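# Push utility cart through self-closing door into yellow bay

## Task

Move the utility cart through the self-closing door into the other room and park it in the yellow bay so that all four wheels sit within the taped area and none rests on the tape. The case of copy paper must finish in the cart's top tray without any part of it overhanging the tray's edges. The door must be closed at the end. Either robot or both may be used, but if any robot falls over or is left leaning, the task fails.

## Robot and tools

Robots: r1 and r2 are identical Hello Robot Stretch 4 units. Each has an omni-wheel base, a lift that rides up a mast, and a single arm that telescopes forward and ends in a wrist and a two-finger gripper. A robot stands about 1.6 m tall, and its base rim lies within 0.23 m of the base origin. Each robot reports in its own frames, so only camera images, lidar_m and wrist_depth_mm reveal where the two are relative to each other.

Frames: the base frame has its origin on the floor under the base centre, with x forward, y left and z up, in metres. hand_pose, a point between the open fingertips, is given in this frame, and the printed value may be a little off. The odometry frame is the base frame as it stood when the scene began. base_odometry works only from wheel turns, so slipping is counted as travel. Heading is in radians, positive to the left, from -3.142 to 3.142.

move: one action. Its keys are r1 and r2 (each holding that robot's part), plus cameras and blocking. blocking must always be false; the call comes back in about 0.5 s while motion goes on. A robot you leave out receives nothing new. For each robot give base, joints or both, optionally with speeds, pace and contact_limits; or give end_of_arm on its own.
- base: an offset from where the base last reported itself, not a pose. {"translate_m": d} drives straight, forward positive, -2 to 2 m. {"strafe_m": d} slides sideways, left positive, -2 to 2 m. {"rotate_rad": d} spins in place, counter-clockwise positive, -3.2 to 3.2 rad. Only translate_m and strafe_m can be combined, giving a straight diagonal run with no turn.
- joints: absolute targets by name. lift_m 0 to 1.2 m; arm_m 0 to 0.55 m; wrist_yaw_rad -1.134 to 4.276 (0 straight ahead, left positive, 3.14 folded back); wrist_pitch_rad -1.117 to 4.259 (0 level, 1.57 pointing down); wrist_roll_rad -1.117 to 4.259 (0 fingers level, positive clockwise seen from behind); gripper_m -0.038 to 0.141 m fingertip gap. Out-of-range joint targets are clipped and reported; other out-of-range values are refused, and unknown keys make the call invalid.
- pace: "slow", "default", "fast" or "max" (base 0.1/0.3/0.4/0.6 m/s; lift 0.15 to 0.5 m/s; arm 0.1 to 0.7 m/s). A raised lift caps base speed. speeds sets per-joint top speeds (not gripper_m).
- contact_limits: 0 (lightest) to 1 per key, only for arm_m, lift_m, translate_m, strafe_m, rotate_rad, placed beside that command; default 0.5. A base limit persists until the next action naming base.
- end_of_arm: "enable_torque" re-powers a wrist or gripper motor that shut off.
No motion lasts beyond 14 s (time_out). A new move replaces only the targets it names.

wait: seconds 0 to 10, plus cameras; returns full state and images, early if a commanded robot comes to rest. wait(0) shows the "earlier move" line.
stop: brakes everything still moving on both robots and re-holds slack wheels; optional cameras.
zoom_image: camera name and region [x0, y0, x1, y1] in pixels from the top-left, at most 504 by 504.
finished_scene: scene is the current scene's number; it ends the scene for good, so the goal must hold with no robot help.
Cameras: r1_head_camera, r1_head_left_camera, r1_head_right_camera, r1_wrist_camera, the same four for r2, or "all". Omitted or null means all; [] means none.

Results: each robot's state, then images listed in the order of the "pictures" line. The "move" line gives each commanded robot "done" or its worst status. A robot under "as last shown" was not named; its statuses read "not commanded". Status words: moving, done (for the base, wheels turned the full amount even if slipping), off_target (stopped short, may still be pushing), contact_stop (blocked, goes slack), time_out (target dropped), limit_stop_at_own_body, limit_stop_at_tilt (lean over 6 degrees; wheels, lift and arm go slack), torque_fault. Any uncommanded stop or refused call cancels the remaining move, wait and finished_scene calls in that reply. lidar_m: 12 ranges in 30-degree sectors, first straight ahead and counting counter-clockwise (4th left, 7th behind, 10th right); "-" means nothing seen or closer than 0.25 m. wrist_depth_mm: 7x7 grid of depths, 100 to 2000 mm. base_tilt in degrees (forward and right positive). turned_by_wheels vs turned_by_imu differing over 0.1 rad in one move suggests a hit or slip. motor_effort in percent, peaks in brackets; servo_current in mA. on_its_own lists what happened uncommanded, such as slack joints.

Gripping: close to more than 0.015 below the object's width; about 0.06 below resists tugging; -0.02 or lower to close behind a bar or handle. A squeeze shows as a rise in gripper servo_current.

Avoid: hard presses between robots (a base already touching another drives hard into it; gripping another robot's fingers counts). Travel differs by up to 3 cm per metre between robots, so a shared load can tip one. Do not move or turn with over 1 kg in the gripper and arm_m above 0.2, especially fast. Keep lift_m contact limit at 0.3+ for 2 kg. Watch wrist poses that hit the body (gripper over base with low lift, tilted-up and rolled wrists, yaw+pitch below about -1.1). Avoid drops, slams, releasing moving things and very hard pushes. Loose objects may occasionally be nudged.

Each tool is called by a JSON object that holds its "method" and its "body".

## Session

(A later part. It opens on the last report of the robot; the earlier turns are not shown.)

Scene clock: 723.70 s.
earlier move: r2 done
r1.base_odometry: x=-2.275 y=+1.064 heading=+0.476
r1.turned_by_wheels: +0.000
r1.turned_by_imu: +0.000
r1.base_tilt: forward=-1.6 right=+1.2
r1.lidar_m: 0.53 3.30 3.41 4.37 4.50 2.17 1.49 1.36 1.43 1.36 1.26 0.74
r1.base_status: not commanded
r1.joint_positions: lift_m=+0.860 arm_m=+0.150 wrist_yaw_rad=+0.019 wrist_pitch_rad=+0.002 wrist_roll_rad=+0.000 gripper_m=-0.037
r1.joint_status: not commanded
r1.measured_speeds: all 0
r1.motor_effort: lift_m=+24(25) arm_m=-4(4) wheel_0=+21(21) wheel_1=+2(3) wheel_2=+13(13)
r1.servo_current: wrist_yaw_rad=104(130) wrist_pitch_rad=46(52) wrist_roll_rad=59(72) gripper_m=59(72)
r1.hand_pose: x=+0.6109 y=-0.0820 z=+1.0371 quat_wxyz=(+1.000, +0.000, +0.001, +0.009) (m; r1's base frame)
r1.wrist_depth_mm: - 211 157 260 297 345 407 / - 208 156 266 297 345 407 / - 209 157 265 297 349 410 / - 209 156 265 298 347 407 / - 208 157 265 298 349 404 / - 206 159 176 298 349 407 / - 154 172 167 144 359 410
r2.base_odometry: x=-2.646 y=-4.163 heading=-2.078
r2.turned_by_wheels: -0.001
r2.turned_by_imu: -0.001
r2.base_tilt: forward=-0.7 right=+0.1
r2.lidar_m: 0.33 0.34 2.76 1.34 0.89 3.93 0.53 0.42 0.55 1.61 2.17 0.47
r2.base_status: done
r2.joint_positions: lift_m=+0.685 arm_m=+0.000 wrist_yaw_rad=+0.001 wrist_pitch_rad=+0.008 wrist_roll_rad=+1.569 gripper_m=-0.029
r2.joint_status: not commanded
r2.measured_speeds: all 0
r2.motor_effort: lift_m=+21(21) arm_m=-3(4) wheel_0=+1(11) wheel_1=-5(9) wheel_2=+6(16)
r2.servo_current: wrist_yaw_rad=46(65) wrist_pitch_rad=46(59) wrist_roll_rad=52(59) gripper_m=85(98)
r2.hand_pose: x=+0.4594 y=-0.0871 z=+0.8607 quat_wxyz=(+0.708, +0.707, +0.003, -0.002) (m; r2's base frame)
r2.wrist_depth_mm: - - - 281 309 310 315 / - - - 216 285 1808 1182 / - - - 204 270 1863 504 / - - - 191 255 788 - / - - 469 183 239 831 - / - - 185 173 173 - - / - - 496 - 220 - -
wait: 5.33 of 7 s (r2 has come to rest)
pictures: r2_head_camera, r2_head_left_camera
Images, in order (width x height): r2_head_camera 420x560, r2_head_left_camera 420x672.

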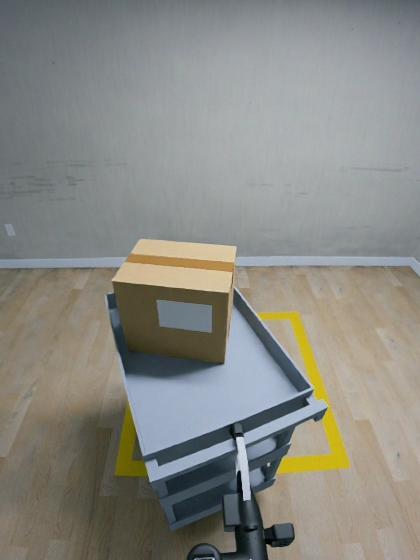

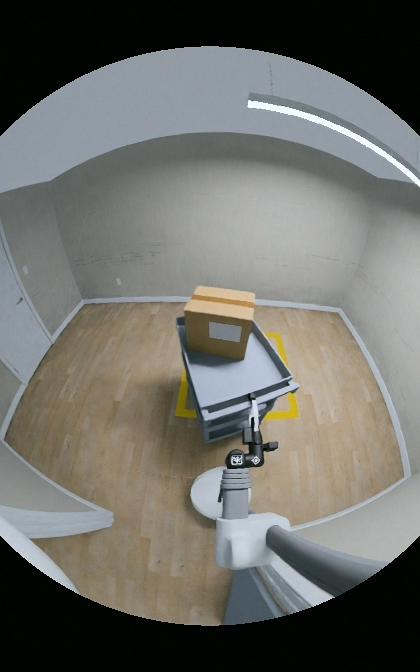

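{"method": "move", "body": {"r2": {"base":{"strafe_m":0.55},"pace":"slow"}, "blocking": false, "cameras": []}}

{"method": "wait", "body": {"seconds": 8, "cameras": ["r2_head_camera"]}}

Scene clock: 733.30 s.
move: r2 moving
r1: as last shown
r1.base_tilt: forward=-1.6 right=+1.3
r1.lidar_m: 0.52 3.30 3.39 4.41 4.50 2.17 1.50 1.39 1.41 1.34 1.26 0.73
r1.motor_effort: lift_m=+24(25) arm_m=-4(4) wheel_0=+21(21) wheel_1=+2(2) wheel_2=+13(13)
r1.servo_current: wrist_yaw_rad=104(130) wrist_pitch_rad=46(46) wrist_roll_rad=39(59) gripper_m=65(65)
r1.wrist_depth_mm: - 211 156 262 297 347 410 / - 208 156 265 297 347 410 / - 208 157 265 297 349 407 / - 209 157 266 297 347 410 / - 209 158 266 298 347 407 / - 205 159 177 298 347 410 / - 153 172 167 144 359 413
r2.base_odometry: x=-2.634 y=-4.170 heading=-2.078
r2.turned_by_wheels: +0.000
r2.turned_by_imu: +0.000
r2.base_tilt: forward=-0.7 right=+0.1
r2.lidar_m: 0.35 0.35 2.76 1.39 0.88 3.90 0.64 0.42 0.53 1.62 2.18 0.45
r2.base_status: strafe_m moving
r2.joint_positions: lift_m=+0.685 arm_m=+0.000 wrist_yaw_rad=-0.004 wrist_pitch_rad=+0.008 wrist_roll_rad=+1.569 gripper_m=-0.029
r2.joint_status: not commanded
r2.measured_speeds: translate_m=+0.000 strafe_m=+0.056 rotate_rad=+0.000 lift_m=+0.000 arm_m=+0.000 wrist_yaw_rad=-0.006 wrist_pitch_rad=+0.000 wrist_roll_rad=+0.000
r2.motor_effort: lift_m=+21(21) arm_m=-3(4) wheel_0=-13(13) wheel_1=+6(7) wheel_2=+0(4)
r2.servo_current: wrist_yaw_rad=59(59) wrist_pitch_rad=52(59) wrist_roll_rad=39(52) gripper_m=85(91)
r2.hand_pose: x=+0.4590 y=-0.0885 z=+0.8607 quat_wxyz=(+0.708, +0.707, +0.001, -0.004) (m; r2's base frame)
r2.wrist_depth_mm: - - - 282 307 314 315 / - - - 216 286 1661 1160 / - - - 204 268 1808 508 / - - - 190 254 809 - / - - 473 183 240 831 - / - - 186 172 178 - - / - - 500 - 220 - -
pictures: none
No camera images: "cameras" was empty.

Scene clock: 739.47 s.
earlier move: r2 done
r1.base_odometry: x=-2.275 y=+1.064 heading=+0.476
r1.turned_by_wheels: +0.000
r1.turned_by_imu: +0.000
r1.base_tilt: forward=-1.6 right=+1.2
r1.lidar_m: 0.52 3.29 3.40 4.41 4.48 2.18 1.50 1.38 1.43 1.37 1.27 0.76
r1.base_status: not commanded
r1.joint_positions: lift_m=+0.860 arm_m=+0.150 wrist_yaw_rad=+0.019 wrist_pitch_rad=+0.002 wrist_roll_rad=+0.000 gripper_m=-0.037
r1.joint_status: not commanded
r1.measured_speeds: all 0
r1.motor_effort: lift_m=+24(25) arm_m=-4(4) wheel_0=+21(22) wheel_1=+2(3) wheel_2=+13(13)
r1.servo_current: wrist_yaw_rad=98(130) wrist_pitch_rad=33(52) wrist_roll_rad=52(72) gripper_m=59(72)
r1.hand_pose: x=+0.6109 y=-0.0820 z=+1.0371 quat_wxyz=(+1.000, +0.000, +0.001, +0.009) (m; r1's base frame)
r1.wrist_depth_mm: - 211 157 262 298 347 410 / - 208 156 265 298 345 410 / - 208 156 266 296 347 410 / - 209 157 265 297 347 404 / - 209 158 266 300 347 410 / - 206 159 176 298 349 410 / - 154 172 167 144 359 413
r2.base_odometry: x=-2.165 y=-4.430 heading=-2.078
r2.turned_by_wheels: +0.000
r2.turned_by_imu: -0.001
r2.base_tilt: forward=-0.7 right=+0.1
r2.lidar_m: 0.41 2.58 2.16 1.34 0.49 0.42 - 0.96 0.81 1.53 2.71 0.38
r2.base_status: done
r2.joint_positions: lift_m=+0.685 arm_m=+0.000 wrist_yaw_rad=-0.005 wrist_pitch_rad=+0.008 wrist_roll_rad=+1.569 gripper_m=-0.029
r2.joint_status: not commanded
r2.measured_speeds: all 0
r2.motor_effort: lift_m=+21(21) arm_m=-4(4) wheel_0=-4(14) wheel_1=+3(8) wheel_2=+0(4)
r2.servo_current: wrist_yaw_rad=52(72) wrist_pitch_rad=52(59) wrist_roll_rad=46(72) gripper_m=78(91)
r2.hand_pose: x=+0.4588 y=-0.0889 z=+0.8607 quat_wxyz=(+0.708, +0.707, +0.001, -0.005) (m; r2's base frame)
r2.wrist_depth_mm: - - 488 127 179 - - / - 427 415 130 189 - - / - 469 455 139 203 - - / - - 544 148 213 - - / - - - 160 227 1808 - / - - 186 171 178 1618 500 / - - - - - 1537 1182
wait: 6.17 of 8 s (r2 has come to rest)
pictures: r2_head_camera
Images, in order (width x height): r2_head_camera 420x560.

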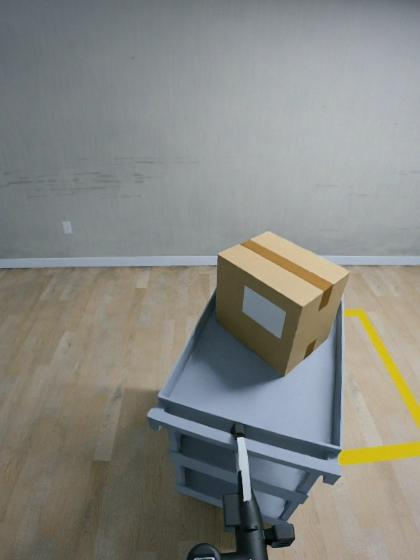

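{"method": "move", "body": {"r2": {"base":{"strafe_m":0.2},"pace":"slow"}, "blocking": false, "cameras": []}}

{"method": "wait", "body": {"seconds": 5, "cameras": []}}

{"method": "move", "body": {"r2": {"base":{"translate_m":0.45,"strafe_m":-0.27},"pace":"slow"}, "blocking": false, "cameras": []}}

{"method": "wait", "body": {"seconds": 8, "cameras": ["r2_head_camera","r2_head_left_camera"]}}

Scene clock: 752.53 s.
move: r2 moving
r1: as last shown
r1.lidar_m: 0.52 3.32 3.42 4.38 4.49 2.18 1.50 1.38 1.43 1.37 1.28 0.74
r1.motor_effort: lift_m=+24(25) arm_m=-4(4) wheel_0=+21(21) wheel_1=+2(2) wheel_2=+13(13)
r1.servo_current: wrist_yaw_rad=98(124) wrist_pitch_rad=46(46) wrist_roll_rad=52(65) gripper_m=65(65)
r1.wrist_depth_mm: - 211 157 260 297 349 413 / - 208 156 266 298 347 407 / - 208 156 266 296 345 410 / - 209 157 265 298 347 407 / - 210 158 266 298 349 410 / - 206 159 177 298 349 410 / - 154 173 167 144 359 410
r2.base_odometry: x=-2.153 y=-4.437 heading=-2.078
r2.turned_by_wheels: +0.000
r2.turned_by_imu: +0.000
r2.base_tilt: forward=-0.7 right=+0.1
r2.lidar_m: 0.44 2.57 2.18 1.32 0.50 0.43 - 1.00 0.83 1.55 2.76 0.39
r2.base_status: strafe_m moving
r2.joint_positions: lift_m=+0.685 arm_m=+0.000 wrist_yaw_rad=-0.005 wrist_pitch_rad=+0.008 wrist_roll_rad=+1.569 gripper_m=-0.029
r2.joint_status: not commanded
r2.measured_speeds: translate_m=+0.000 strafe_m=+0.057 rotate_rad=+0.002 lift_m=+0.000 arm_m=+0.000 wrist_yaw_rad=+0.000 wrist_pitch_rad=+0.000 wrist_roll_rad=+0.000
r2.motor_effort: lift_m=+21(21) arm_m=-4(4) wheel_0=-8(10) wheel_1=+7(8) wheel_2=+1(1)
r2.servo_current: wrist_yaw_rad=52(65) wrist_pitch_rad=46(52) wrist_roll_rad=46(59) gripper_m=91(91)
r2.hand_pose: x=+0.4588 y=-0.0889 z=+0.8607 quat_wxyz=(+0.708, +0.707, +0.001, -0.005) (m; r2's base frame)
r2.wrist_depth_mm: - - 477 124 178 - - / - 421 418 128 188 - - / - 484 459 138 202 - - / - - 559 146 213 - - / - - - 158 228 1863 - / - - 186 170 178 1576 500 / - - - - - 1576 1205
pictures: none
No camera images: "cameras" was empty.

Scene clock: 755.17 s.
earlier move: r2 done
r1.base_odometry: x=-2.275 y=+1.064 heading=+0.476
r1.turned_by_wheels: +0.000
r1.turned_by_imu: +0.000
r1.base_tilt: forward=-1.6 right=+1.2
r1.lidar_m: 0.53 3.33 3.41 4.40 4.49 2.18 1.49 1.40 1.41 1.36 1.26 0.73
r1.base_status: not commanded
r1.joint_positions: lift_m=+0.860 arm_m=+0.150 wrist_yaw_rad=+0.019 wrist_pitch_rad=+0.002 wrist_roll_rad=+0.000 gripper_m=-0.037
r1.joint_status: not commanded
r1.measured_speeds: all 0
r1.on_its_own: wrist_yaw_rad is at rest, and its servo_current (117 mA) is outside its rest range (0 to 104 mA)
r1.motor_effort: lift_m=+24(25) arm_m=-4(4) wheel_0=+21(21) wheel_1=+2(2) wheel_2=+13(13)
r1.servo_current: wrist_yaw_rad=117(130) wrist_pitch_rad=33(52) wrist_roll_rad=59(72) gripper_m=59(72)
r1.hand_pose: x=+0.6109 y=-0.0820 z=+1.0371 quat_wxyz=(+1.000, +0.000, +0.001, +0.009) (m; r1's base frame)
r1.wrist_depth_mm: - 211 156 262 297 347 413 / - 208 156 265 298 347 410 / - 208 157 266 297 347 407 / - 208 157 267 297 347 410 / - 208 157 267 300 347 410 / - 206 159 176 298 347 410 / - 154 172 167 144 355 413
r2.base_odometry: x=-1.991 y=-4.527 heading=-2.078
r2.turned_by_wheels: +0.000
r2.turned_by_imu: +0.000
r2.base_tilt: forward=-0.7 right=+0.0
r2.lidar_m: 0.45 2.58 1.99 1.30 0.51 0.35 0.32 1.22 0.99 1.56 2.95 0.34
r2.base_status: done
r2.joint_positions: lift_m=+0.685 arm_m=+0.000 wrist_yaw_rad=-0.005 wrist_pitch_rad=+0.008 wrist_roll_rad=+1.569 gripper_m=-0.029
r2.joint_status: not commanded
r2.measured_speeds: all 0
r2.motor_effort: lift_m=+21(21) arm_m=-4(4) wheel_0=-5(15) wheel_1=+4(9) wheel_2=+0(3)
r2.servo_current: wrist_yaw_rad=39(65) wrist_pitch_rad=46(59) wrist_roll_rad=46(59) gripper_m=85(98)
r2.hand_pose: x=+0.4588 y=-0.0889 z=+0.8607 quat_wxyz=(+0.708, +0.707, +0.001, -0.005) (m; r2's base frame)
r2.wrist_depth_mm: - 355 353 - 142 - - / - 442 427 - 160 - - / - - 559 102 174 - - / - - - 117 196 1576 - / - - - 133 222 1576 504 / - - 186 159 177 1618 459 / - - - - 357 351 366
wait: 2.63 of 5 s (r2 has come to rest)
pictures: none
No camera images: "cameras" was empty.

Scene clock: 755.67 s.
move: r2 moving
r1.base_odometry: x=-2.275 y=+1.064 heading=+0.476
r1.turned_by_wheels: +0.000
r1.turned_by_imu: +0.000
r1.base_tilt: forward=-1.6 right=+1.2
r1.lidar_m: 0.50 3.33 3.39 4.38 4.49 2.16 1.48 1.40 1.43 1.37 1.24 0.75
r1.base_status: not commanded
r1.joint_positions: lift_m=+0.860 arm_m=+0.150 wrist_yaw_rad=+0.019 wrist_pitch_rad=+0.002 wrist_roll_rad=+0.000 gripper_m=-0.037
r1.joint_status: not commanded
r1.measured_speeds: all 0
r1.motor_effort: lift_m=+24(24) arm_m=-4(4) wheel_0=+20(21) wheel_1=+2(3) wheel_2=+13(13)
r1.servo_current: wrist_yaw_rad=117(117) wrist_pitch_rad=39(46) wrist_roll_rad=72(72) gripper_m=65(65)
r1.hand_pose: x=+0.6109 y=-0.0820 z=+1.0371 quat_wxyz=(+1.000, +0.000, +0.001, +0.009) (m; r1's base frame)
r1.wrist_depth_mm: - 211 156 260 297 349 410 / - 208 157 265 298 349 407 / - 209 156 265 297 345 410 / - 209 157 266 298 347 407 / - 209 158 265 298 345 410 / - 206 159 176 297 349 410 / - 154 172 168 144 359 413
r2.base_odometry: x=-2.003 y=-4.534 heading=-2.078
r2.turned_by_wheels: +0.000
r2.turned_by_imu: +0.000
r2.base_tilt: forward=-0.7 right=+0.1
r2.lidar_m: 0.45 2.56 1.96 1.39 0.51 0.35 0.37 1.21 1.00 1.59 2.92 0.34
r2.base_status: translate_m moving; strafe_m moving
r2.joint_positions: lift_m=+0.685 arm_m=+0.000 wrist_yaw_rad=-0.003 wrist_pitch_rad=+0.008 wrist_roll_rad=+1.569 gripper_m=-0.029
r2.joint_status: not commanded
r2.measured_speeds: translate_m=+0.049 strafe_m=-0.028 rotate_rad=-0.001 lift_m=+0.000 arm_m=+0.000 wrist_yaw_rad=+0.004 wrist_pitch_rad=+0.000 wrist_roll_rad=+0.000
r2.motor_effort: lift_m=+21(21) arm_m=-4(4) wheel_0=+10(13) wheel_1=+0(5) wheel_2=-10(11)
r2.servo_current: wrist_yaw_rad=39(59) wrist_pitch_rad=52(52) wrist_roll_rad=52(52) gripper_m=85(91)
r2.hand_pose: x=+0.4590 y=-0.0883 z=+0.8607 quat_wxyz=(+0.708, +0.707, +0.002, -0.004) (m; r2's base frame)
r2.wrist_depth_mm: - 351 347 - 140 - - / - 424 430 - 158 - - / - - 554 - 173 - - / - - - 115 193 554 - / - - - 131 220 1618 504 / - - 185 158 177 1618 462 / - - - - 359 - 362
pictures: none
No camera images: "cameras" was empty.

Scene clock: 761.57 s.
earlier move: r2 done
r1.base_odometry: x=-2.275 y=+1.064 heading=+0.476
r1.turned_by_wheels: +0.000
r1.turned_by_imu: +0.000
r1.base_tilt: forward=-1.6 right=+1.3
r1.lidar_m: 0.52 3.30 3.40 4.38 4.50 2.15 1.49 1.40 1.42 1.35 1.27 0.75
r1.base_status: not commanded
r1.joint_positions: lift_m=+0.860 arm_m=+0.150 wrist_yaw_rad=+0.019 wrist_pitch_rad=+0.002 wrist_roll_rad=+0.000 gripper_m=-0.037
r1.joint_status: not commanded
r1.measured_speeds: all 0
r1.motor_effort: lift_m=+24(25) arm_m=-4(4) wheel_0=+21(22) wheel_1=+2(3) wheel_2=+13(13)
r1.servo_current: wrist_yaw_rad=98(130) wrist_pitch_rad=46(52) wrist_roll_rad=46(72) gripper_m=59(72)
r1.hand_pose: x=+0.6109 y=-0.0820 z=+1.0371 quat_wxyz=(+1.000, +0.000, +0.001, +0.009) (m; r1's base frame)
r1.wrist_depth_mm: - 211 156 260 297 347 410 / - 209 156 266 300 347 407 / - 209 156 265 298 347 407 / - 209 157 264 297 347 407 / - 208 158 265 297 349 410 / - 206 159 176 298 347 410 / - 153 172 167 144 359 410
r2.base_odometry: x=-2.445 y=-4.789 heading=-2.079
r2.turned_by_wheels: -0.001
r2.turned_by_imu: +0.000
r2.base_tilt: forward=-0.7 right=+0.1
r2.lidar_m: 0.47 2.10 2.27 2.16 1.14 0.86 - 1.07 1.20 2.55 0.34 0.33
r2.base_status: done
r2.joint_positions: lift_m=+0.685 arm_m=+0.000 wrist_yaw_rad=-0.012 wrist_pitch_rad=+0.008 wrist_roll_rad=+1.570 gripper_m=-0.029
r2.joint_status: not commanded
r2.measured_speeds: all 0
r2.motor_effort: lift_m=+21(21) arm_m=-4(4) wheel_0=+1(15) wheel_1=-6(10) wheel_2=-10(16)
r2.servo_current: wrist_yaw_rad=78(78) wrist_pitch_rad=46(59) wrist_roll_rad=39(65) gripper_m=85(91)
r2.hand_pose: x=+0.4582 y=-0.0909 z=+0.8607 quat_wxyz=(+0.708, +0.707, -0.001, -0.007) (m; r2's base frame)
r2.wrist_depth_mm: - - - - - - - / - - - - - - - / - - - - - - - / - - - - - - 469 / - - - - - 1499 452 / - - - - 160 392 1078 / - - - - - 1499 1182
wait: 5.90 of 8 s (r2 has come to rest)
pictures: r2_head_camera, r2_head_left_camera
Images, in order (width x height): r2_head_camera 420x560, r2_head_left_camera 420x672.

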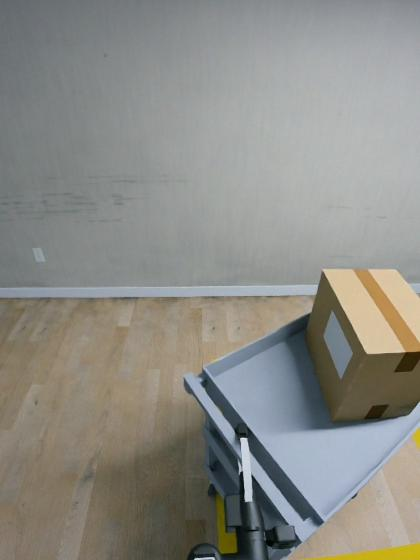

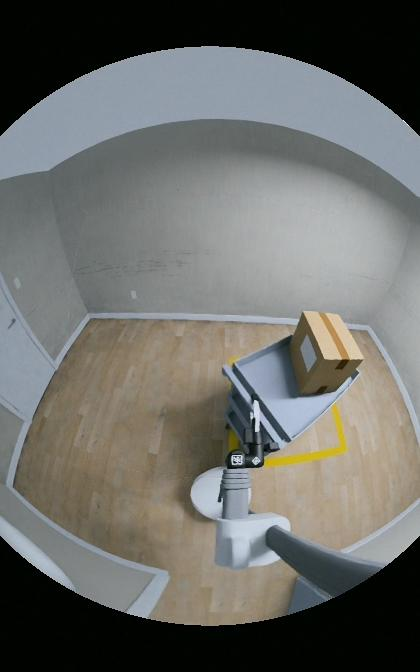

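{"method": "move", "body": {"blocking": false, "r2": {"base":{"strafe_m":-0.35},"pace":"slow"}, "cameras": []}}

{"method": "wait", "body": {"seconds": 7, "cameras": ["r2_head_camera","r2_head_left_camera","r2_head_right_camera"]}}

Scene clock: 778.00 s.
move: r2 moving
r1: as last shown
r1.base_tilt: forward=-1.6 right=+1.2
r1.lidar_m: 0.54 3.32 3.39 4.36 4.47 2.19 1.50 1.37 1.45 1.36 1.28 0.73
r1.motor_effort: lift_m=+24(25) arm_m=-4(4) wheel_0=+21(21) wheel_1=+2(3) wheel_2=+13(13)
r1.servo_current: wrist_yaw_rad=104(130) wrist_pitch_rad=46(46) wrist_roll_rad=52(65) gripper_m=59(65)
r1.wrist_depth_mm: - 211 156 260 297 347 413 / - 207 157 264 297 349 410 / - 208 157 264 298 347 407 / - 210 157 266 298 347 410 / - 209 158 265 297 349 407 / - 206 160 176 300 349 410 / - 154 173 168 144 359 410
r2.base_odometry: x=-2.458 y=-4.782 heading=-2.079
r2.turned_by_wheels: +0.000
r2.turned_by_imu: +0.000
r2.base_tilt: forward=-0.7 right=+0.1
r2.lidar_m: 0.48 2.10 2.26 2.19 1.15 0.86 - 1.07 1.16 2.52 0.36 0.30
r2.base_status: strafe_m moving
r2.joint_positions: lift_m=+0.685 arm_m=+0.000 wrist_yaw_rad=-0.011 wrist_pitch_rad=+0.008 wrist_roll_rad=+1.570 gripper_m=-0.029
r2.joint_status: not commanded
r2.measured_speeds: translate_m=-0.001 strafe_m=-0.056 rotate_rad=+0.004 lift_m=+0.000 arm_m=+0.000 wrist_yaw_rad=+0.024 wrist_pitch_rad=+0.000 wrist_roll_rad=+0.000
r2.motor_effort: lift_m=+21(21) arm_m=-3(4) wheel_0=+8(10) wheel_1=-9(9) wheel_2=-1(8)
r2.servo_current: wrist_yaw_rad=65(78) wrist_pitch_rad=52(52) wrist_roll_rad=46(59) gripper_m=91(91)
r2.hand_pose: x=+0.4584 y=-0.0904 z=+0.8607 quat_wxyz=(+0.708, +0.707, -0.001, -0.006) (m; r2's base frame)
r2.wrist_depth_mm: - - - - - - - / - - - - - - - / - - - - - - - / - - - - - - 466 / - - - - - 1499 452 / - - - - 159 389 1060 / - - - - - 1464 1160
pictures: none
No camera images: "cameras" was empty.

Scene clock: 782.13 s.
earlier move: r2 done
r1.base_odometry: x=-2.275 y=+1.064 heading=+0.476
r1.turned_by_wheels: +0.000
r1.turned_by_imu: +0.000
r1.base_tilt: forward=-1.6 right=+1.3
r1.lidar_m: 0.53 3.32 3.40 4.39 4.47 2.16 1.49 1.39 1.43 1.36 1.26 0.75
r1.base_status: not commanded
r1.joint_positions: lift_m=+0.860 arm_m=+0.150 wrist_yaw_rad=+0.019 wrist_pitch_rad=+0.002 wrist_roll_rad=+0.000 gripper_m=-0.037
r1.joint_status: not commanded
r1.measured_speeds: all 0
r1.on_its_own: wrist_yaw_rad is at rest, and its servo_current (111 mA) is outside its rest range (0 to 104 mA)
r1.motor_effort: lift_m=+24(25) arm_m=-4(4) wheel_0=+21(22) wheel_1=+2(3) wheel_2=+13(13)
r1.servo_current: wrist_yaw_rad=111(130) wrist_pitch_rad=39(52) wrist_roll_rad=46(72) gripper_m=65(72)
r1.hand_pose: x=+0.6109 y=-0.0820 z=+1.0371 quat_wxyz=(+1.000, +0.000, +0.001, +0.009) (m; r1's base frame)
r1.wrist_depth_mm: - 211 157 260 297 349 410 / - 208 156 266 297 349 413 / - 209 157 265 297 345 410 / - 208 157 265 298 345 404 / - 208 158 265 298 347 407 / - 206 159 176 297 349 410 / - 153 173 168 144 357 413
r2.base_odometry: x=-2.751 y=-4.619 heading=-2.079
r2.turned_by_wheels: +0.000
r2.turned_by_imu: +0.001
r2.base_tilt: forward=-0.7 right=+0.0
r2.lidar_m: 0.43 2.10 2.61 2.51 1.13 1.04 1.09 0.88 1.21 2.20 2.31 0.36
r2.base_status: done
r2.joint_positions: lift_m=+0.685 arm_m=+0.000 wrist_yaw_rad=+0.004 wrist_pitch_rad=+0.008 wrist_roll_rad=+1.570 gripper_m=-0.029
r2.joint_status: not commanded
r2.measured_speeds: all 0
r2.motor_effort: lift_m=+21(21) arm_m=-4(4) wheel_0=+5(12) wheel_1=-3(10) wheel_2=-1(8)
r2.servo_current: wrist_yaw_rad=46(78) wrist_pitch_rad=59(59) wrist_roll_rad=39(65) gripper_m=85(98)
r2.hand_pose: x=+0.4596 y=-0.0862 z=+0.8607 quat_wxyz=(+0.708, +0.707, +0.004, -0.001) (m; r2's base frame)
r2.wrist_depth_mm: - 387 389 104 158 - - / - 397 402 110 171 - - / - 469 496 118 185 - - / - - 603 131 202 - - / - - - 144 223 1708 - / - - 181 165 177 1576 480 / - - - - - 1430 1160
wait: 4.13 of 7 s (r2 has come to rest)
pictures: r2_head_camera, r2_head_left_camera, r2_head_right_camera
Images, in order (width x height): r2_head_camera 420x560, r2_head_left_camera 420x672, r2_head_right_camera 420x672.

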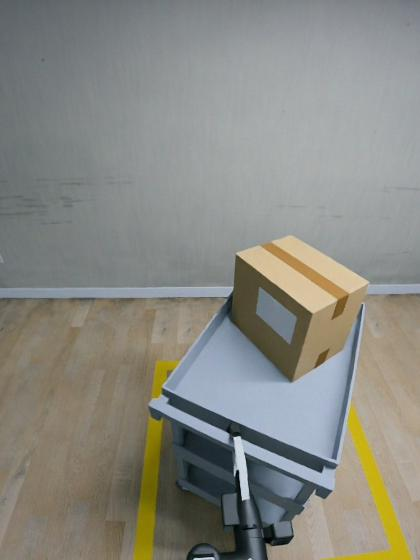

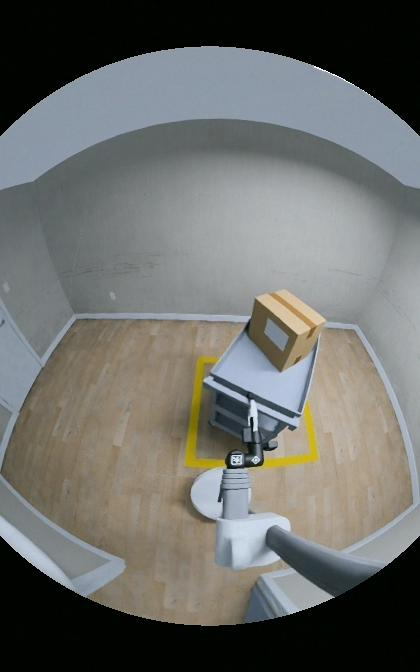

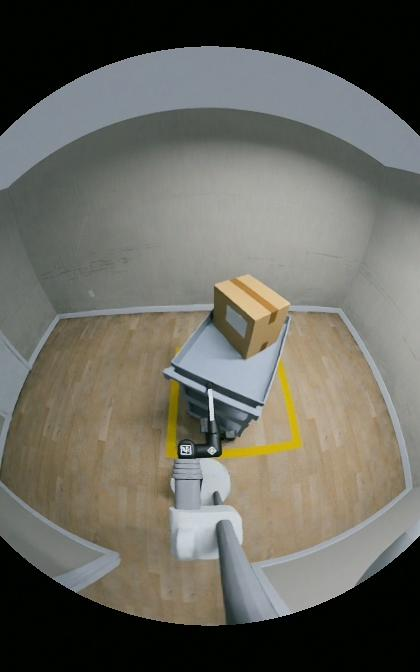

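{"method": "move", "body": {"blocking": false, "r2": {"base":{"strafe_m":-0.18},"pace":"slow"}, "cameras": []}}

{"method": "wait", "body": {"seconds": 5, "cameras": ["r2_head_camera","r2_head_left_camera","r2_head_right_camera"]}}

{"method": "zoom_image", "body": {"camera": "r2_head_left_camera", "region": [150, 270, 350, 500]}}

{"method": "zoom_image", "body": {"camera": "r2_head_right_camera", "region": [130, 270, 330, 500]}}

Scene clock: 788.90 s.
move: r2 moving
r1.base_odometry: x=-2.275 y=+1.064 heading=+0.476
r1.turned_by_wheels: +0.000
r1.turned_by_imu: +0.000
r1.base_tilt: forward=-1.6 right=+1.2
r1.lidar_m: 0.54 3.31 3.42 4.36 4.51 2.17 1.47 1.40 1.44 1.37 1.26 0.75
r1.base_status: not commanded
r1.joint_positions: lift_m=+0.860 arm_m=+0.150 wrist_yaw_rad=+0.019 wrist_pitch_rad=+0.002 wrist_roll_rad=+0.000 gripper_m=-0.037
r1.joint_status: not commanded
r1.measured_speeds: all 0
r1.motor_effort: lift_m=+24(25) arm_m=-4(4) wheel_0=+21(21) wheel_1=+2(2) wheel_2=+13(13)
r1.servo_current: wrist_yaw_rad=117(117) wrist_pitch_rad=46(46) wrist_roll_rad=52(65) gripper_m=65(65)
r1.hand_pose: x=+0.6109 y=-0.0820 z=+1.0371 quat_wxyz=(+1.000, +0.000, +0.001, +0.009) (m; r1's base frame)
r1.wrist_depth_mm: - 211 156 259 297 347 410 / - 208 157 265 297 345 410 / - 208 156 265 297 347 410 / - 208 157 264 300 345 410 / - 208 158 265 297 347 407 / - 206 159 176 300 349 410 / - 153 172 167 144 359 413
r2.base_odometry: x=-2.763 y=-4.612 heading=-2.079
r2.turned_by_wheels: +0.000
r2.turned_by_imu: +0.001
r2.base_tilt: forward=-0.7 right=+0.0
r2.lidar_m: 0.44 2.09 2.63 2.52 1.16 1.07 1.01 0.86 1.20 2.18 2.30 0.35
r2.base_status: strafe_m moving
r2.joint_positions: lift_m=+0.685 arm_m=+0.000 wrist_yaw_rad=+0.004 wrist_pitch_rad=+0.008 wrist_roll_rad=+1.570 gripper_m=-0.029
r2.joint_status: not commanded
r2.measured_speeds: translate_m=+0.000 strafe_m=-0.057 rotate_rad=+0.003 lift_m=+0.000 arm_m=+0.000 wrist_yaw_rad=+0.000 wrist_pitch_rad=+0.000 wrist_roll_rad=+0.000
r2.motor_effort: lift_m=+21(21) arm_m=-3(4) wheel_0=+8(12) wheel_1=-9(9) wheel_2=+0(1)
r2.servo_current: wrist_yaw_rad=46(59) wrist_pitch_rad=52(52) wrist_roll_rad=52(59) gripper_m=85(91)
r2.hand_pose: x=+0.4596 y=-0.0862 z=+0.8607 quat_wxyz=(+0.708, +0.707, +0.004, -0.001) (m; r2's base frame)
r2.wrist_depth_mm: - 394 397 103 159 - - / - 394 397 113 171 - - / - 484 484 119 186 - - / - - 597 132 203 - - / - - - 145 223 1708 - / - - 181 165 178 1618 480 / - - - - - 1430 1182
pictures: none
No camera images: "cameras" was empty.

Scene clock: 791.33 s.
earlier move: r2 done
r1.base_odometry: x=-2.275 y=+1.064 heading=+0.476
r1.turned_by_wheels: +0.000
r1.turned_by_imu: +0.000
r1.base_tilt: forward=-1.6 right=+1.2
r1.lidar_m: 0.52 3.32 3.39 4.40 4.48 2.17 1.50 1.39 1.43 1.38 1.27 0.73
r1.base_status: not commanded
r1.joint_positions: lift_m=+0.860 arm_m=+0.150 wrist_yaw_rad=+0.019 wrist_pitch_rad=+0.002 wrist_roll_rad=+0.000 gripper_m=-0.037
r1.joint_status: not commanded
r1.measured_speeds: all 0
r1.motor_effort: lift_m=+24(25) arm_m=-4(4) wheel_0=+20(21) wheel_1=+2(2) wheel_2=+13(13)
r1.servo_current: wrist_yaw_rad=91(130) wrist_pitch_rad=46(46) wrist_roll_rad=39(65) gripper_m=59(72)
r1.hand_pose: x=+0.6109 y=-0.0820 z=+1.0371 quat_wxyz=(+1.000, +0.000, +0.001, +0.009) (m; r1's base frame)
r1.wrist_depth_mm: - 212 156 260 297 347 407 / - 208 156 265 294 345 407 / - 209 156 266 298 347 407 / - 210 157 266 296 347 410 / - 209 157 266 300 347 407 / - 206 159 176 298 347 410 / - 154 172 167 144 359 413
r2.base_odometry: x=-2.908 y=-4.531 heading=-2.079
r2.turned_by_wheels: +0.000
r2.turned_by_imu: +0.000
r2.base_tilt: forward=-0.7 right=+0.0
r2.lidar_m: 0.41 0.48 2.79 2.69 1.20 1.24 0.80 0.84 1.22 2.02 2.09 0.40
r2.base_status: done
r2.joint_positions: lift_m=+0.685 arm_m=+0.000 wrist_yaw_rad=+0.004 wrist_pitch_rad=+0.008 wrist_roll_rad=+1.570 gripper_m=-0.029
r2.joint_status: not commanded
r2.measured_speeds: all 0
r2.motor_effort: lift_m=+21(21) arm_m=-3(4) wheel_0=+5(12) wheel_1=-4(9) wheel_2=+0(1)
r2.servo_current: wrist_yaw_rad=52(65) wrist_pitch_rad=52(59) wrist_roll_rad=39(59) gripper_m=85(98)
r2.hand_pose: x=+0.4596 y=-0.0862 z=+0.8607 quat_wxyz=(+0.708, +0.707, +0.004, -0.001) (m; r2's base frame)
r2.wrist_depth_mm: - - 544 135 190 - - / - 462 462 142 198 759 - / - 436 439 148 207 - - / - 517 517 155 216 - - / - - 597 164 228 - - / - - 181 169 178 1756 521 / - - - - - 1397 466
wait: 2.43 of 5 s (r2 has come to rest)
pictures: r2_head_camera, r2_head_left_camera, r2_head_right_camera
Images, in order (width x height): r2_head_camera 420x560, r2_head_left_camera 420x672, r2_head_right_camera 420x672.

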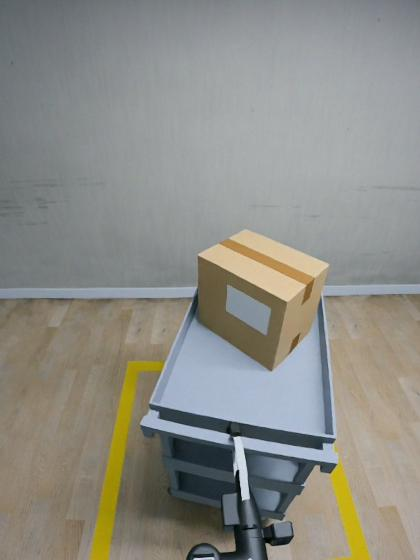

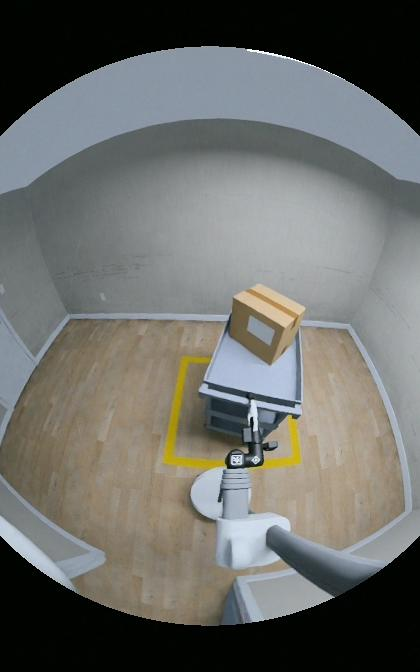

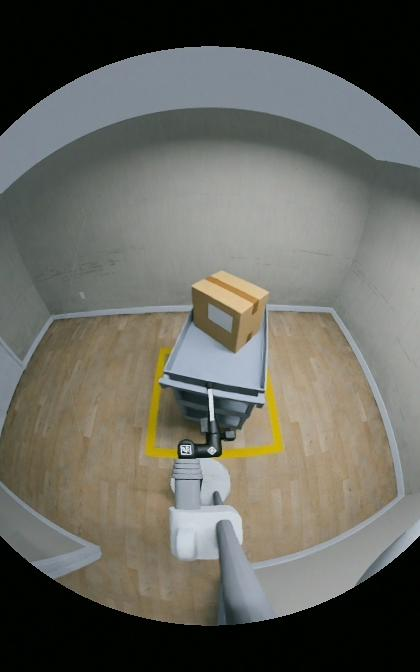

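Scaled by 2.191 from the camera's 420x672 image, which has a finer 600x960 frame.

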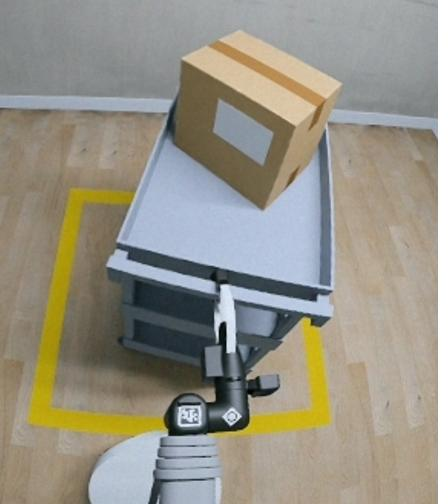

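Scaled by 2.191 from the camera's 420x672 image, which has a finer 600x960 frame.

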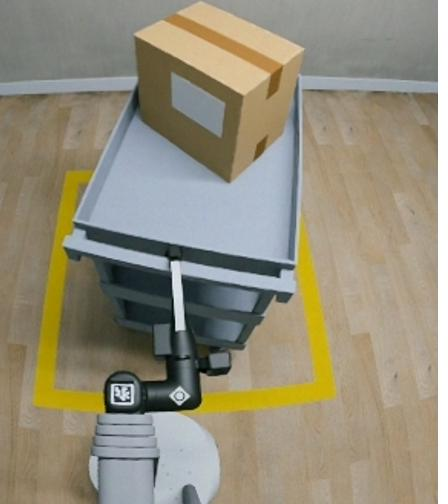

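{"method": "move", "body": {"blocking": false, "r2": {"base":{"translate_m":-0.08},"pace":"slow"}, "cameras": []}}

{"method": "wait", "body": {"seconds": 4, "cameras": ["r2_head_left_camera","r2_head_right_camera"]}}

{"method": "zoom_image", "body": {"camera": "r2_head_left_camera", "region": [150, 330, 320, 500]}}

{"method": "zoom_image", "body": {"camera": "r2_head_right_camera", "region": [130, 330, 300, 500]}}

Scene clock: 830.90 s.
move: r2 moving
r1: as last shown
r1.base_tilt: forward=-1.6 right=+1.3
r1.lidar_m: 0.51 3.32 3.39 4.40 4.51 2.17 1.48 1.39 1.43 1.37 1.28 0.73
r1.servo_current: wrist_yaw_rad=91(130) wrist_pitch_rad=39(52) wrist_roll_rad=46(65) gripper_m=65(65)
r1.wrist_depth_mm: - 211 156 260 300 347 413 / - 208 157 264 297 347 413 / - 208 156 266 297 345 407 / - 209 157 265 297 345 407 / - 208 158 266 298 347 413 / - 206 159 176 297 349 407 / - 153 172 167 144 357 410
r2.base_odometry: x=-2.902 y=-4.521 heading=-2.079
r2.turned_by_wheels: +0.000
r2.turned_by_imu: +0.000
r2.base_tilt: forward=-0.6 right=+0.1
r2.lidar_m: 0.42 0.47 2.77 2.68 1.17 1.23 0.80 0.85 1.18 2.02 2.11 0.41
r2.base_status: translate_m moving
r2.joint_positions: lift_m=+0.685 arm_m=+0.000 wrist_yaw_rad=+0.004 wrist_pitch_rad=+0.008 wrist_roll_rad=+1.570 gripper_m=-0.029
r2.joint_status: not commanded
r2.measured_speeds: translate_m=-0.048 strafe_m=+0.000 rotate_rad=-0.001 lift_m=+0.000 arm_m=+0.000 wrist_yaw_rad=+0.000 wrist_pitch_rad=+0.000 wrist_roll_rad=+0.000
r2.motor_effort: lift_m=+21(21) arm_m=-4(4) wheel_0=-7(9) wheel_1=-7(7) wheel_2=+11(12)
r2.servo_current: wrist_yaw_rad=65(65) wrist_pitch_rad=46(59) wrist_roll_rad=46(59) gripper_m=85(91)
r2.hand_pose: x=+0.4596 y=-0.0862 z=+0.8607 quat_wxyz=(+0.708, +0.707, +0.004, -0.001) (m; r2's base frame)
r2.wrist_depth_mm: - - 535 138 192 699 - / - 469 466 143 200 768 - / - 439 442 149 209 - - / - 508 512 156 218 831 - / - - 615 165 229 - - / - - 181 170 178 1661 525 / - - - - - 1397 473
pictures: none
No camera images: "cameras" was empty.

Scene clock: 832.47 s.
earlier move: r2 done
r1.base_odometry: x=-2.275 y=+1.064 heading=+0.476
r1.turned_by_wheels: +0.000
r1.turned_by_imu: +0.000
r1.base_tilt: forward=-1.6 right=+1.2
r1.lidar_m: 0.53 3.33 3.40 4.40 4.49 2.20 1.48 1.39 1.40 1.36 1.28 0.75
r1.base_status: not commanded
r1.joint_positions: lift_m=+0.860 arm_m=+0.150 wrist_yaw_rad=+0.019 wrist_pitch_rad=+0.002 wrist_roll_rad=+0.000 gripper_m=-0.037
r1.joint_status: not commanded
r1.measured_speeds: all 0
r1.on_its_own: wrist_yaw_rad is at rest, and its servo_current (111 mA) is outside its rest range (0 to 104 mA)
r1.motor_effort: lift_m=+25(25) arm_m=-4(4) wheel_0=+21(22) wheel_1=+2(3) wheel_2=+13(13)
r1.servo_current: wrist_yaw_rad=111(130) wrist_pitch_rad=39(52) wrist_roll_rad=52(65) gripper_m=59(72)
r1.hand_pose: x=+0.6109 y=-0.0820 z=+1.0371 quat_wxyz=(+1.000, +0.000, +0.001, +0.009) (m; r1's base frame)
r1.wrist_depth_mm: - 213 156 259 297 347 407 / - 210 157 266 298 347 407 / - 209 157 266 297 349 407 / - 208 157 266 297 349 407 / - 209 158 266 298 347 410 / - 206 159 177 298 349 413 / - 154 172 167 144 359 413
r2.base_odometry: x=-2.869 y=-4.462 heading=-2.079
r2.turned_by_wheels: +0.000
r2.turned_by_imu: +0.000
r2.base_tilt: forward=-0.7 right=+0.0
r2.lidar_m: 0.42 0.46 2.81 2.70 1.11 4.19 0.74 0.74 1.10 2.02 2.12 0.42
r2.base_status: done
r2.joint_positions: lift_m=+0.685 arm_m=+0.000 wrist_yaw_rad=+0.001 wrist_pitch_rad=+0.008 wrist_roll_rad=+1.570 gripper_m=-0.029
r2.joint_status: not commanded
r2.measured_speeds: all 0
r2.motor_effort: lift_m=+21(21) arm_m=-4(4) wheel_0=-6(12) wheel_1=-5(9) wheel_2=+7(14)
r2.servo_current: wrist_yaw_rad=39(65) wrist_pitch_rad=52(59) wrist_roll_rad=46(59) gripper_m=85(98)
r2.hand_pose: x=+0.4594 y=-0.0871 z=+0.8607 quat_wxyz=(+0.708, +0.707, +0.003, -0.002) (m; r2's base frame)
r2.wrist_depth_mm: - - - 148 204 1464 - / - 500 525 152 209 - - / - 442 445 156 216 - - / - 492 496 163 224 831 - / - - 574 168 229 - - / - - 182 173 178 - - / - 136 - - - 512 473
wait: 1.57 of 4 s (r2 has come to rest)
pictures: r2_head_left_camera, r2_head_right_camera
Images, in order (width x height): r2_head_left_camera 420x672, r2_head_right_camera 420x672.

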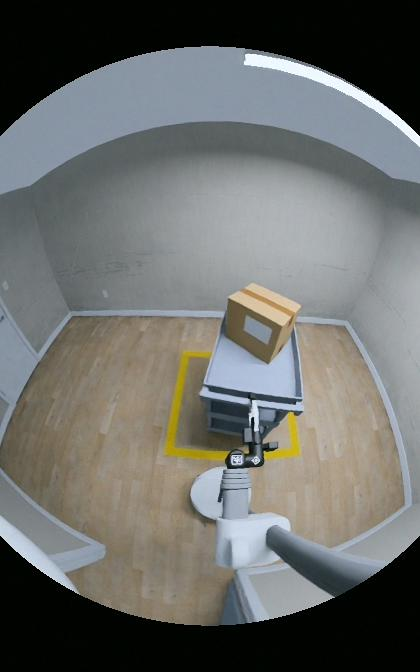

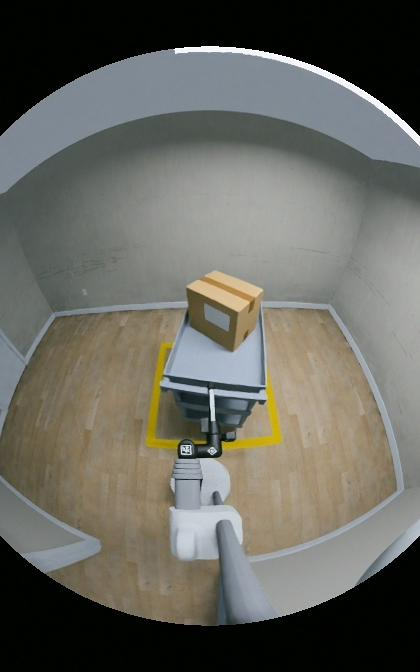

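Scaled by 2.965 from the camera's 420x672 image, which has a finer 600x960 frame.

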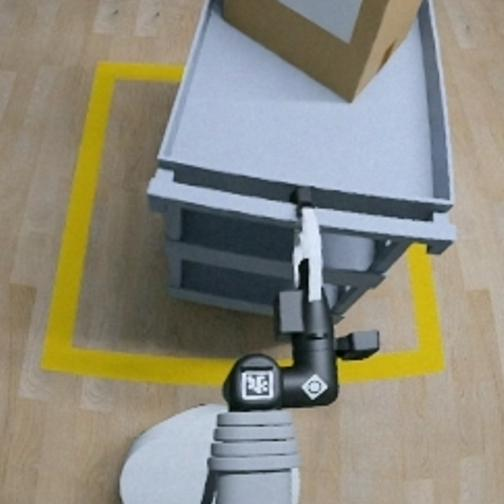

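Scaled by 2.965 from the camera's 420x672 image, which has a finer 600x960 frame.

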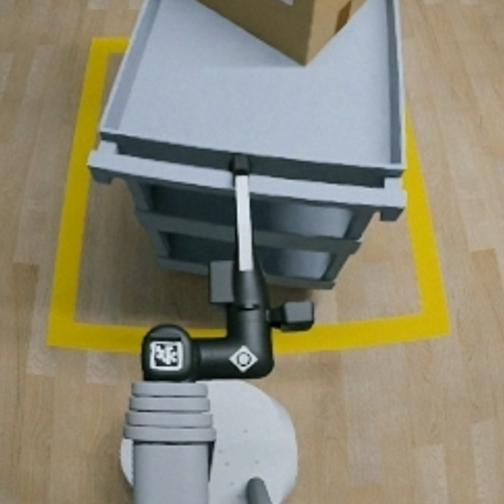

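{"method": "move", "body": {"blocking": false, "r2": {"joints":{"gripper_m":0.1}}, "cameras": []}}

{"method": "wait", "body": {"seconds": 2, "cameras": []}}

{"method": "move", "body": {"blocking": false, "r2": {"base":{"translate_m":-0.25},"pace":"slow"}, "cameras": []}}

{"method": "wait", "body": {"seconds": 5, "cameras": ["r2_head_camera","r2_head_left_camera","r2_wrist_camera"]}}

Scene clock: 839.17 s.
move: r2 moving
r1.base_odometry: x=-2.275 y=+1.064 heading=+0.476
r1.turned_by_wheels: +0.000
r1.turned_by_imu: +0.000
r1.base_tilt: forward=-1.6 right=+1.2
r1.lidar_m: 0.53 3.33 3.41 4.40 4.49 2.19 1.49 1.39 1.44 1.38 1.28 0.74
r1.base_status: not commanded
r1.joint_positions: lift_m=+0.860 arm_m=+0.150 wrist_yaw_rad=+0.019 wrist_pitch_rad=+0.002 wrist_roll_rad=+0.000 gripper_m=-0.037
r1.joint_status: not commanded
r1.measured_speeds: all 0
r1.motor_effort: lift_m=+24(25) arm_m=-4(4) wheel_0=+21(21) wheel_1=+2(2) wheel_2=+13(13)
r1.servo_current: wrist_yaw_rad=117(117) wrist_pitch_rad=46(46) wrist_roll_rad=46(59) gripper_m=65(65)
r1.hand_pose: x=+0.6109 y=-0.0820 z=+1.0371 quat_wxyz=(+1.000, +0.000, +0.001, +0.009) (m; r1's base frame)
r1.wrist_depth_mm: - 211 156 260 298 349 410 / - 209 157 265 298 345 410 / - 209 156 265 298 347 410 / - 209 157 265 297 347 404 / - 209 158 266 297 345 407 / - 206 159 176 300 349 410 / - 154 172 167 144 362 407
r2.base_odometry: x=-2.869 y=-4.462 heading=-2.079
r2.turned_by_wheels: +0.000
r2.turned_by_imu: +0.001
r2.base_tilt: forward=-0.7 right=+0.1
r2.lidar_m: 0.39 0.47 2.81 2.70 1.15 4.20 0.73 0.76 1.09 2.02 2.13 0.41
r2.base_status: not commanded
r2.joint_positions: lift_m=+0.685 arm_m=+0.000 wrist_yaw_rad=+0.001 wrist_pitch_rad=+0.008 wrist_roll_rad=+1.570 gripper_m=-0.003
r2.joint_status: gripper_m moving
r2.measured_speeds: translate_m=+0.000 strafe_m=+0.000 rotate_rad=+0.001 lift_m=+0.000 arm_m=+0.000 wrist_yaw_rad=+0.000 wrist_pitch_rad=+0.000 wrist_roll_rad=+0.000
r2.motor_effort: lift_m=+21(21) arm_m=-3(4) wheel_0=-5(6) wheel_1=-4(5) wheel_2=+5(7)
r2.servo_current: wrist_yaw_rad=52(59) wrist_pitch_rad=59(59) wrist_roll_rad=59(59) gripper_m=85(91)
r2.hand_pose: x=+0.4593 y=-0.0873 z=+0.8607 quat_wxyz=(+0.708, +0.707, +0.003, -0.003) (m; r2's base frame)
r2.wrist_depth_mm: - - - 150 206 741 - / - 508 530 155 212 - - / - 445 445 159 219 - - / - 496 496 166 227 831 - / - - 574 172 234 - - / - - 183 177 182 1708 - / - 119 - - - - 480
pictures: none
No camera images: "cameras" was empty.

Scene clock: 840.67 s.
earlier move: r2 done
r1.base_odometry: x=-2.275 y=+1.064 heading=+0.476
r1.turned_by_wheels: +0.000
r1.turned_by_imu: +0.000
r1.base_tilt: forward=-1.5 right=+1.2
r1.lidar_m: 0.52 3.32 3.41 4.42 4.48 2.22 1.49 1.38 1.44 1.38 1.26 0.72
r1.base_status: not commanded
r1.joint_positions: lift_m=+0.860 arm_m=+0.150 wrist_yaw_rad=+0.019 wrist_pitch_rad=+0.002 wrist_roll_rad=+0.000 gripper_m=-0.037
r1.joint_status: not commanded
r1.measured_speeds: all 0
r1.on_its_own: wrist_yaw_rad is at rest, and its servo_current (111 mA) is outside its rest range (0 to 104 mA)
r1.motor_effort: lift_m=+24(25) arm_m=-4(4) wheel_0=+21(21) wheel_1=+2(2) wheel_2=+13(13)
r1.servo_current: wrist_yaw_rad=111(124) wrist_pitch_rad=39(52) wrist_roll_rad=52(65) gripper_m=59(65)
r1.hand_pose: x=+0.6109 y=-0.0820 z=+1.0371 quat_wxyz=(+1.000, +0.000, +0.001, +0.009) (m; r1's base frame)
r1.wrist_depth_mm: - 211 156 262 297 343 407 / - 208 156 267 298 347 407 / - 209 156 266 298 347 407 / - 209 157 266 297 349 407 / - 210 158 266 298 347 410 / - 206 159 176 298 349 413 / - 154 172 168 144 357 410
r2.base_odometry: x=-2.869 y=-4.462 heading=-2.079
r2.turned_by_wheels: +0.000
r2.turned_by_imu: +0.000
r2.base_tilt: forward=-0.7 right=+0.1
r2.lidar_m: 0.42 0.48 2.82 2.71 1.15 4.18 0.75 0.72 1.09 2.02 2.13 0.43
r2.base_status: not commanded
r2.joint_positions: lift_m=+0.685 arm_m=+0.000 wrist_yaw_rad=+0.001 wrist_pitch_rad=+0.008 wrist_roll_rad=+1.570 gripper_m=+0.100
r2.joint_status: all done
r2.measured_speeds: all 0
r2.motor_effort: lift_m=+21(21) arm_m=-4(4) wheel_0=-3(6) wheel_1=-4(5) wheel_2=+5(7)
r2.servo_current: wrist_yaw_rad=52(59) wrist_pitch_rad=59(59) wrist_roll_rad=46(59) gripper_m=46(124)
r2.hand_pose: x=+0.4593 y=-0.0873 z=+0.8607 quat_wxyz=(+0.708, +0.707, +0.003, -0.003) (m; r2's base frame)
r2.wrist_depth_mm: - - - 154 211 1430 - / - 504 530 158 217 - - / - 452 459 164 223 - - / - 500 504 229 232 831 - / - - 591 177 240 - - / - - 185 181 185 1708 - / - - - - 254 1576 477
wait: 1.50 of 2 s (r2 has come to rest)
pictures: none
No camera images: "cameras" was empty.

Scene clock: 841.17 s.
move: r2 moving
r1.base_odometry: x=-2.275 y=+1.064 heading=+0.476
r1.turned_by_wheels: +0.000
r1.turned_by_imu: +0.000
r1.base_tilt: forward=-1.6 right=+1.2
r1.lidar_m: 0.50 3.31 3.40 4.38 4.48 2.18 1.49 1.39 1.41 1.34 1.28 0.72
r1.base_status: not commanded
r1.joint_positions: lift_m=+0.860 arm_m=+0.150 wrist_yaw_rad=+0.019 wrist_pitch_rad=+0.002 wrist_roll_rad=+0.000 gripper_m=-0.037
r1.joint_status: not commanded
r1.measured_speeds: all 0
r1.motor_effort: lift_m=+24(25) arm_m=-4(4) wheel_0=+21(22) wheel_1=+2(2) wheel_2=+13(13)
r1.servo_current: wrist_yaw_rad=117(117) wrist_pitch_rad=39(46) wrist_roll_rad=46(59) gripper_m=52(65)
r1.hand_pose: x=+0.6109 y=-0.0820 z=+1.0371 quat_wxyz=(+1.000, +0.000, +0.001, +0.009) (m; r1's base frame)
r1.wrist_depth_mm: - 211 156 259 297 347 410 / - 209 157 265 297 345 410 / - 209 156 266 297 347 407 / - 208 157 265 298 345 410 / - 208 158 265 297 347 413 / - 206 159 177 297 347 410 / - 153 172 167 144 357 410
r2.base_odometry: x=-2.863 y=-4.451 heading=-2.079
r2.turned_by_wheels: +0.000
r2.turned_by_imu: +0.000
r2.base_tilt: forward=-0.7 right=+0.0
r2.lidar_m: 0.43 0.50 2.79 2.63 1.16 4.18 0.71 0.76 1.09 2.02 2.12 0.42
r2.base_status: translate_m moving
r2.joint_positions: lift_m=+0.685 arm_m=+0.000 wrist_yaw_rad=+0.001 wrist_pitch_rad=+0.004 wrist_roll_rad=+1.570 gripper_m=+0.100
r2.joint_status: not commanded
r2.measured_speeds: translate_m=-0.048 strafe_m=+0.000 rotate_rad=+0.001 lift_m=+0.000 arm_m=+0.000 wrist_yaw_rad=+0.000 wrist_pitch_rad=+0.000 wrist_roll_rad=+0.000
r2.motor_effort: lift_m=+18(21) arm_m=-3(4) wheel_0=-8(8) wheel_1=-7(7) wheel_2=+9(11)
r2.servo_current: wrist_yaw_rad=39(59) wrist_pitch_rad=33(59) wrist_roll_rad=59(59) gripper_m=52(52)
r2.hand_pose: x=+0.4593 y=-0.0873 z=+0.8620 quat_wxyz=(+0.708, +0.707, +0.002, -0.001) (m; r2's base frame)
r2.wrist_depth_mm: - - - 163 219 1464 - / - 517 539 170 226 - - / - 466 462 176 234 820 - / - 500 517 181 241 842 - / - - 585 187 248 - - / - - 189 191 193 - - / - - - - - - 477
pictures: none
No camera images: "cameras" was empty.

Scene clock: 844.43 s.
earlier move: r2 done
r1.base_odometry: x=-2.275 y=+1.064 heading=+0.476
r1.turned_by_wheels: +0.000
r1.turned_by_imu: +0.000
r1.base_tilt: forward=-1.6 right=+1.2
r1.lidar_m: 0.51 3.31 3.38 4.38 4.50 2.18 1.48 1.40 1.43 1.36 1.26 0.75
r1.base_status: not commanded
r1.joint_positions: lift_m=+0.860 arm_m=+0.150 wrist_yaw_rad=+0.019 wrist_pitch_rad=+0.002 wrist_roll_rad=+0.000 gripper_m=-0.037
r1.joint_status: not commanded
r1.measured_speeds: all 0
r1.on_its_own: wrist_yaw_rad is at rest, and its servo_current (130 mA) is outside its rest range (0 to 104 mA)
r1.motor_effort: lift_m=+25(25) arm_m=-4(4) wheel_0=+21(22) wheel_1=+2(3) wheel_2=+13(13)
r1.servo_current: wrist_yaw_rad=130(130) wrist_pitch_rad=39(52) wrist_roll_rad=46(65) gripper_m=59(72)
r1.hand_pose: x=+0.6109 y=-0.0820 z=+1.0371 quat_wxyz=(+1.000, +0.000, +0.001, +0.009) (m; r1's base frame)
r1.wrist_depth_mm: - 211 156 262 297 345 410 / - 208 156 265 297 345 407 / - 210 157 265 297 347 407 / - 210 156 265 298 347 410 / - 209 158 265 298 345 407 / - 206 159 176 298 349 413 / - 154 172 167 144 359 410
r2.base_odometry: x=-2.748 y=-4.243 heading=-2.079
r2.turned_by_wheels: +0.000
r2.turned_by_imu: +0.000
r2.base_tilt: forward=-0.7 right=+0.1
r2.lidar_m: 0.65 2.42 2.81 1.82 1.00 3.98 0.56 0.49 0.72 2.01 2.12 0.67
r2.base_status: done
r2.joint_positions: lift_m=+0.685 arm_m=+0.000 wrist_yaw_rad=+0.001 wrist_pitch_rad=+0.004 wrist_roll_rad=+1.570 gripper_m=+0.100
r2.joint_status: not commanded
r2.measured_speeds: all 0
r2.motor_effort: lift_m=+18(21) arm_m=-4(4) wheel_0=-4(11) wheel_1=-5(7) wheel_2=+6(11)
r2.servo_current: wrist_yaw_rad=52(59) wrist_pitch_rad=46(59) wrist_roll_rad=46(59) gripper_m=52(59)
r2.hand_pose: x=+0.4593 y=-0.0873 z=+0.8620 quat_wxyz=(+0.708, +0.707, +0.002, -0.001) (m; r2's base frame)
r2.wrist_depth_mm: - - - - - 1708 1118 / - - - 449 - - 449 / - - 715 462 - - 466 / - - 778 480 - - 480 / - - 891 504 500 - 496 / - - 193 508 193 - 517 / - - - - 554 1618 539
wait: 3.27 of 5 s (r2 has come to rest)
pictures: r2_head_camera, r2_head_left_camera, r2_wrist_camera
Images, in order (width x height): r2_head_camera 420x560, r2_head_left_camera 420x672, r2_wrist_camera 616x392.

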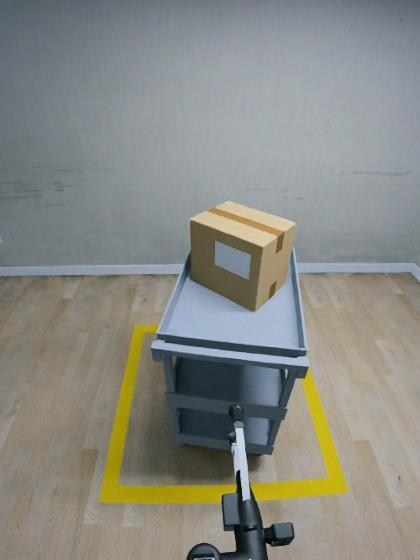

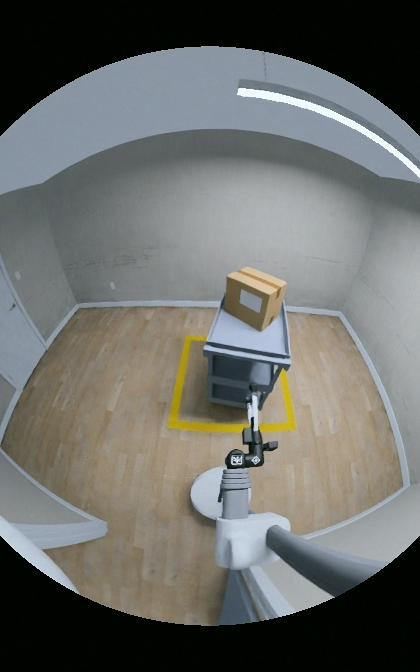

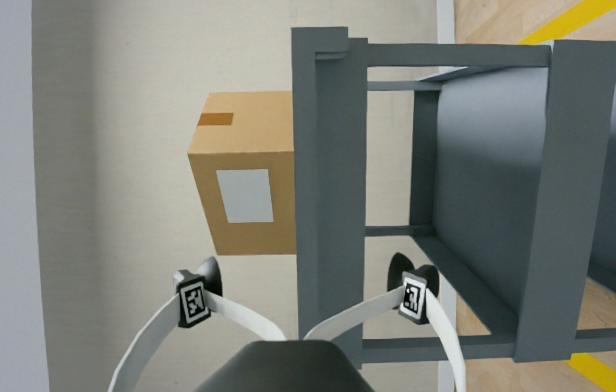

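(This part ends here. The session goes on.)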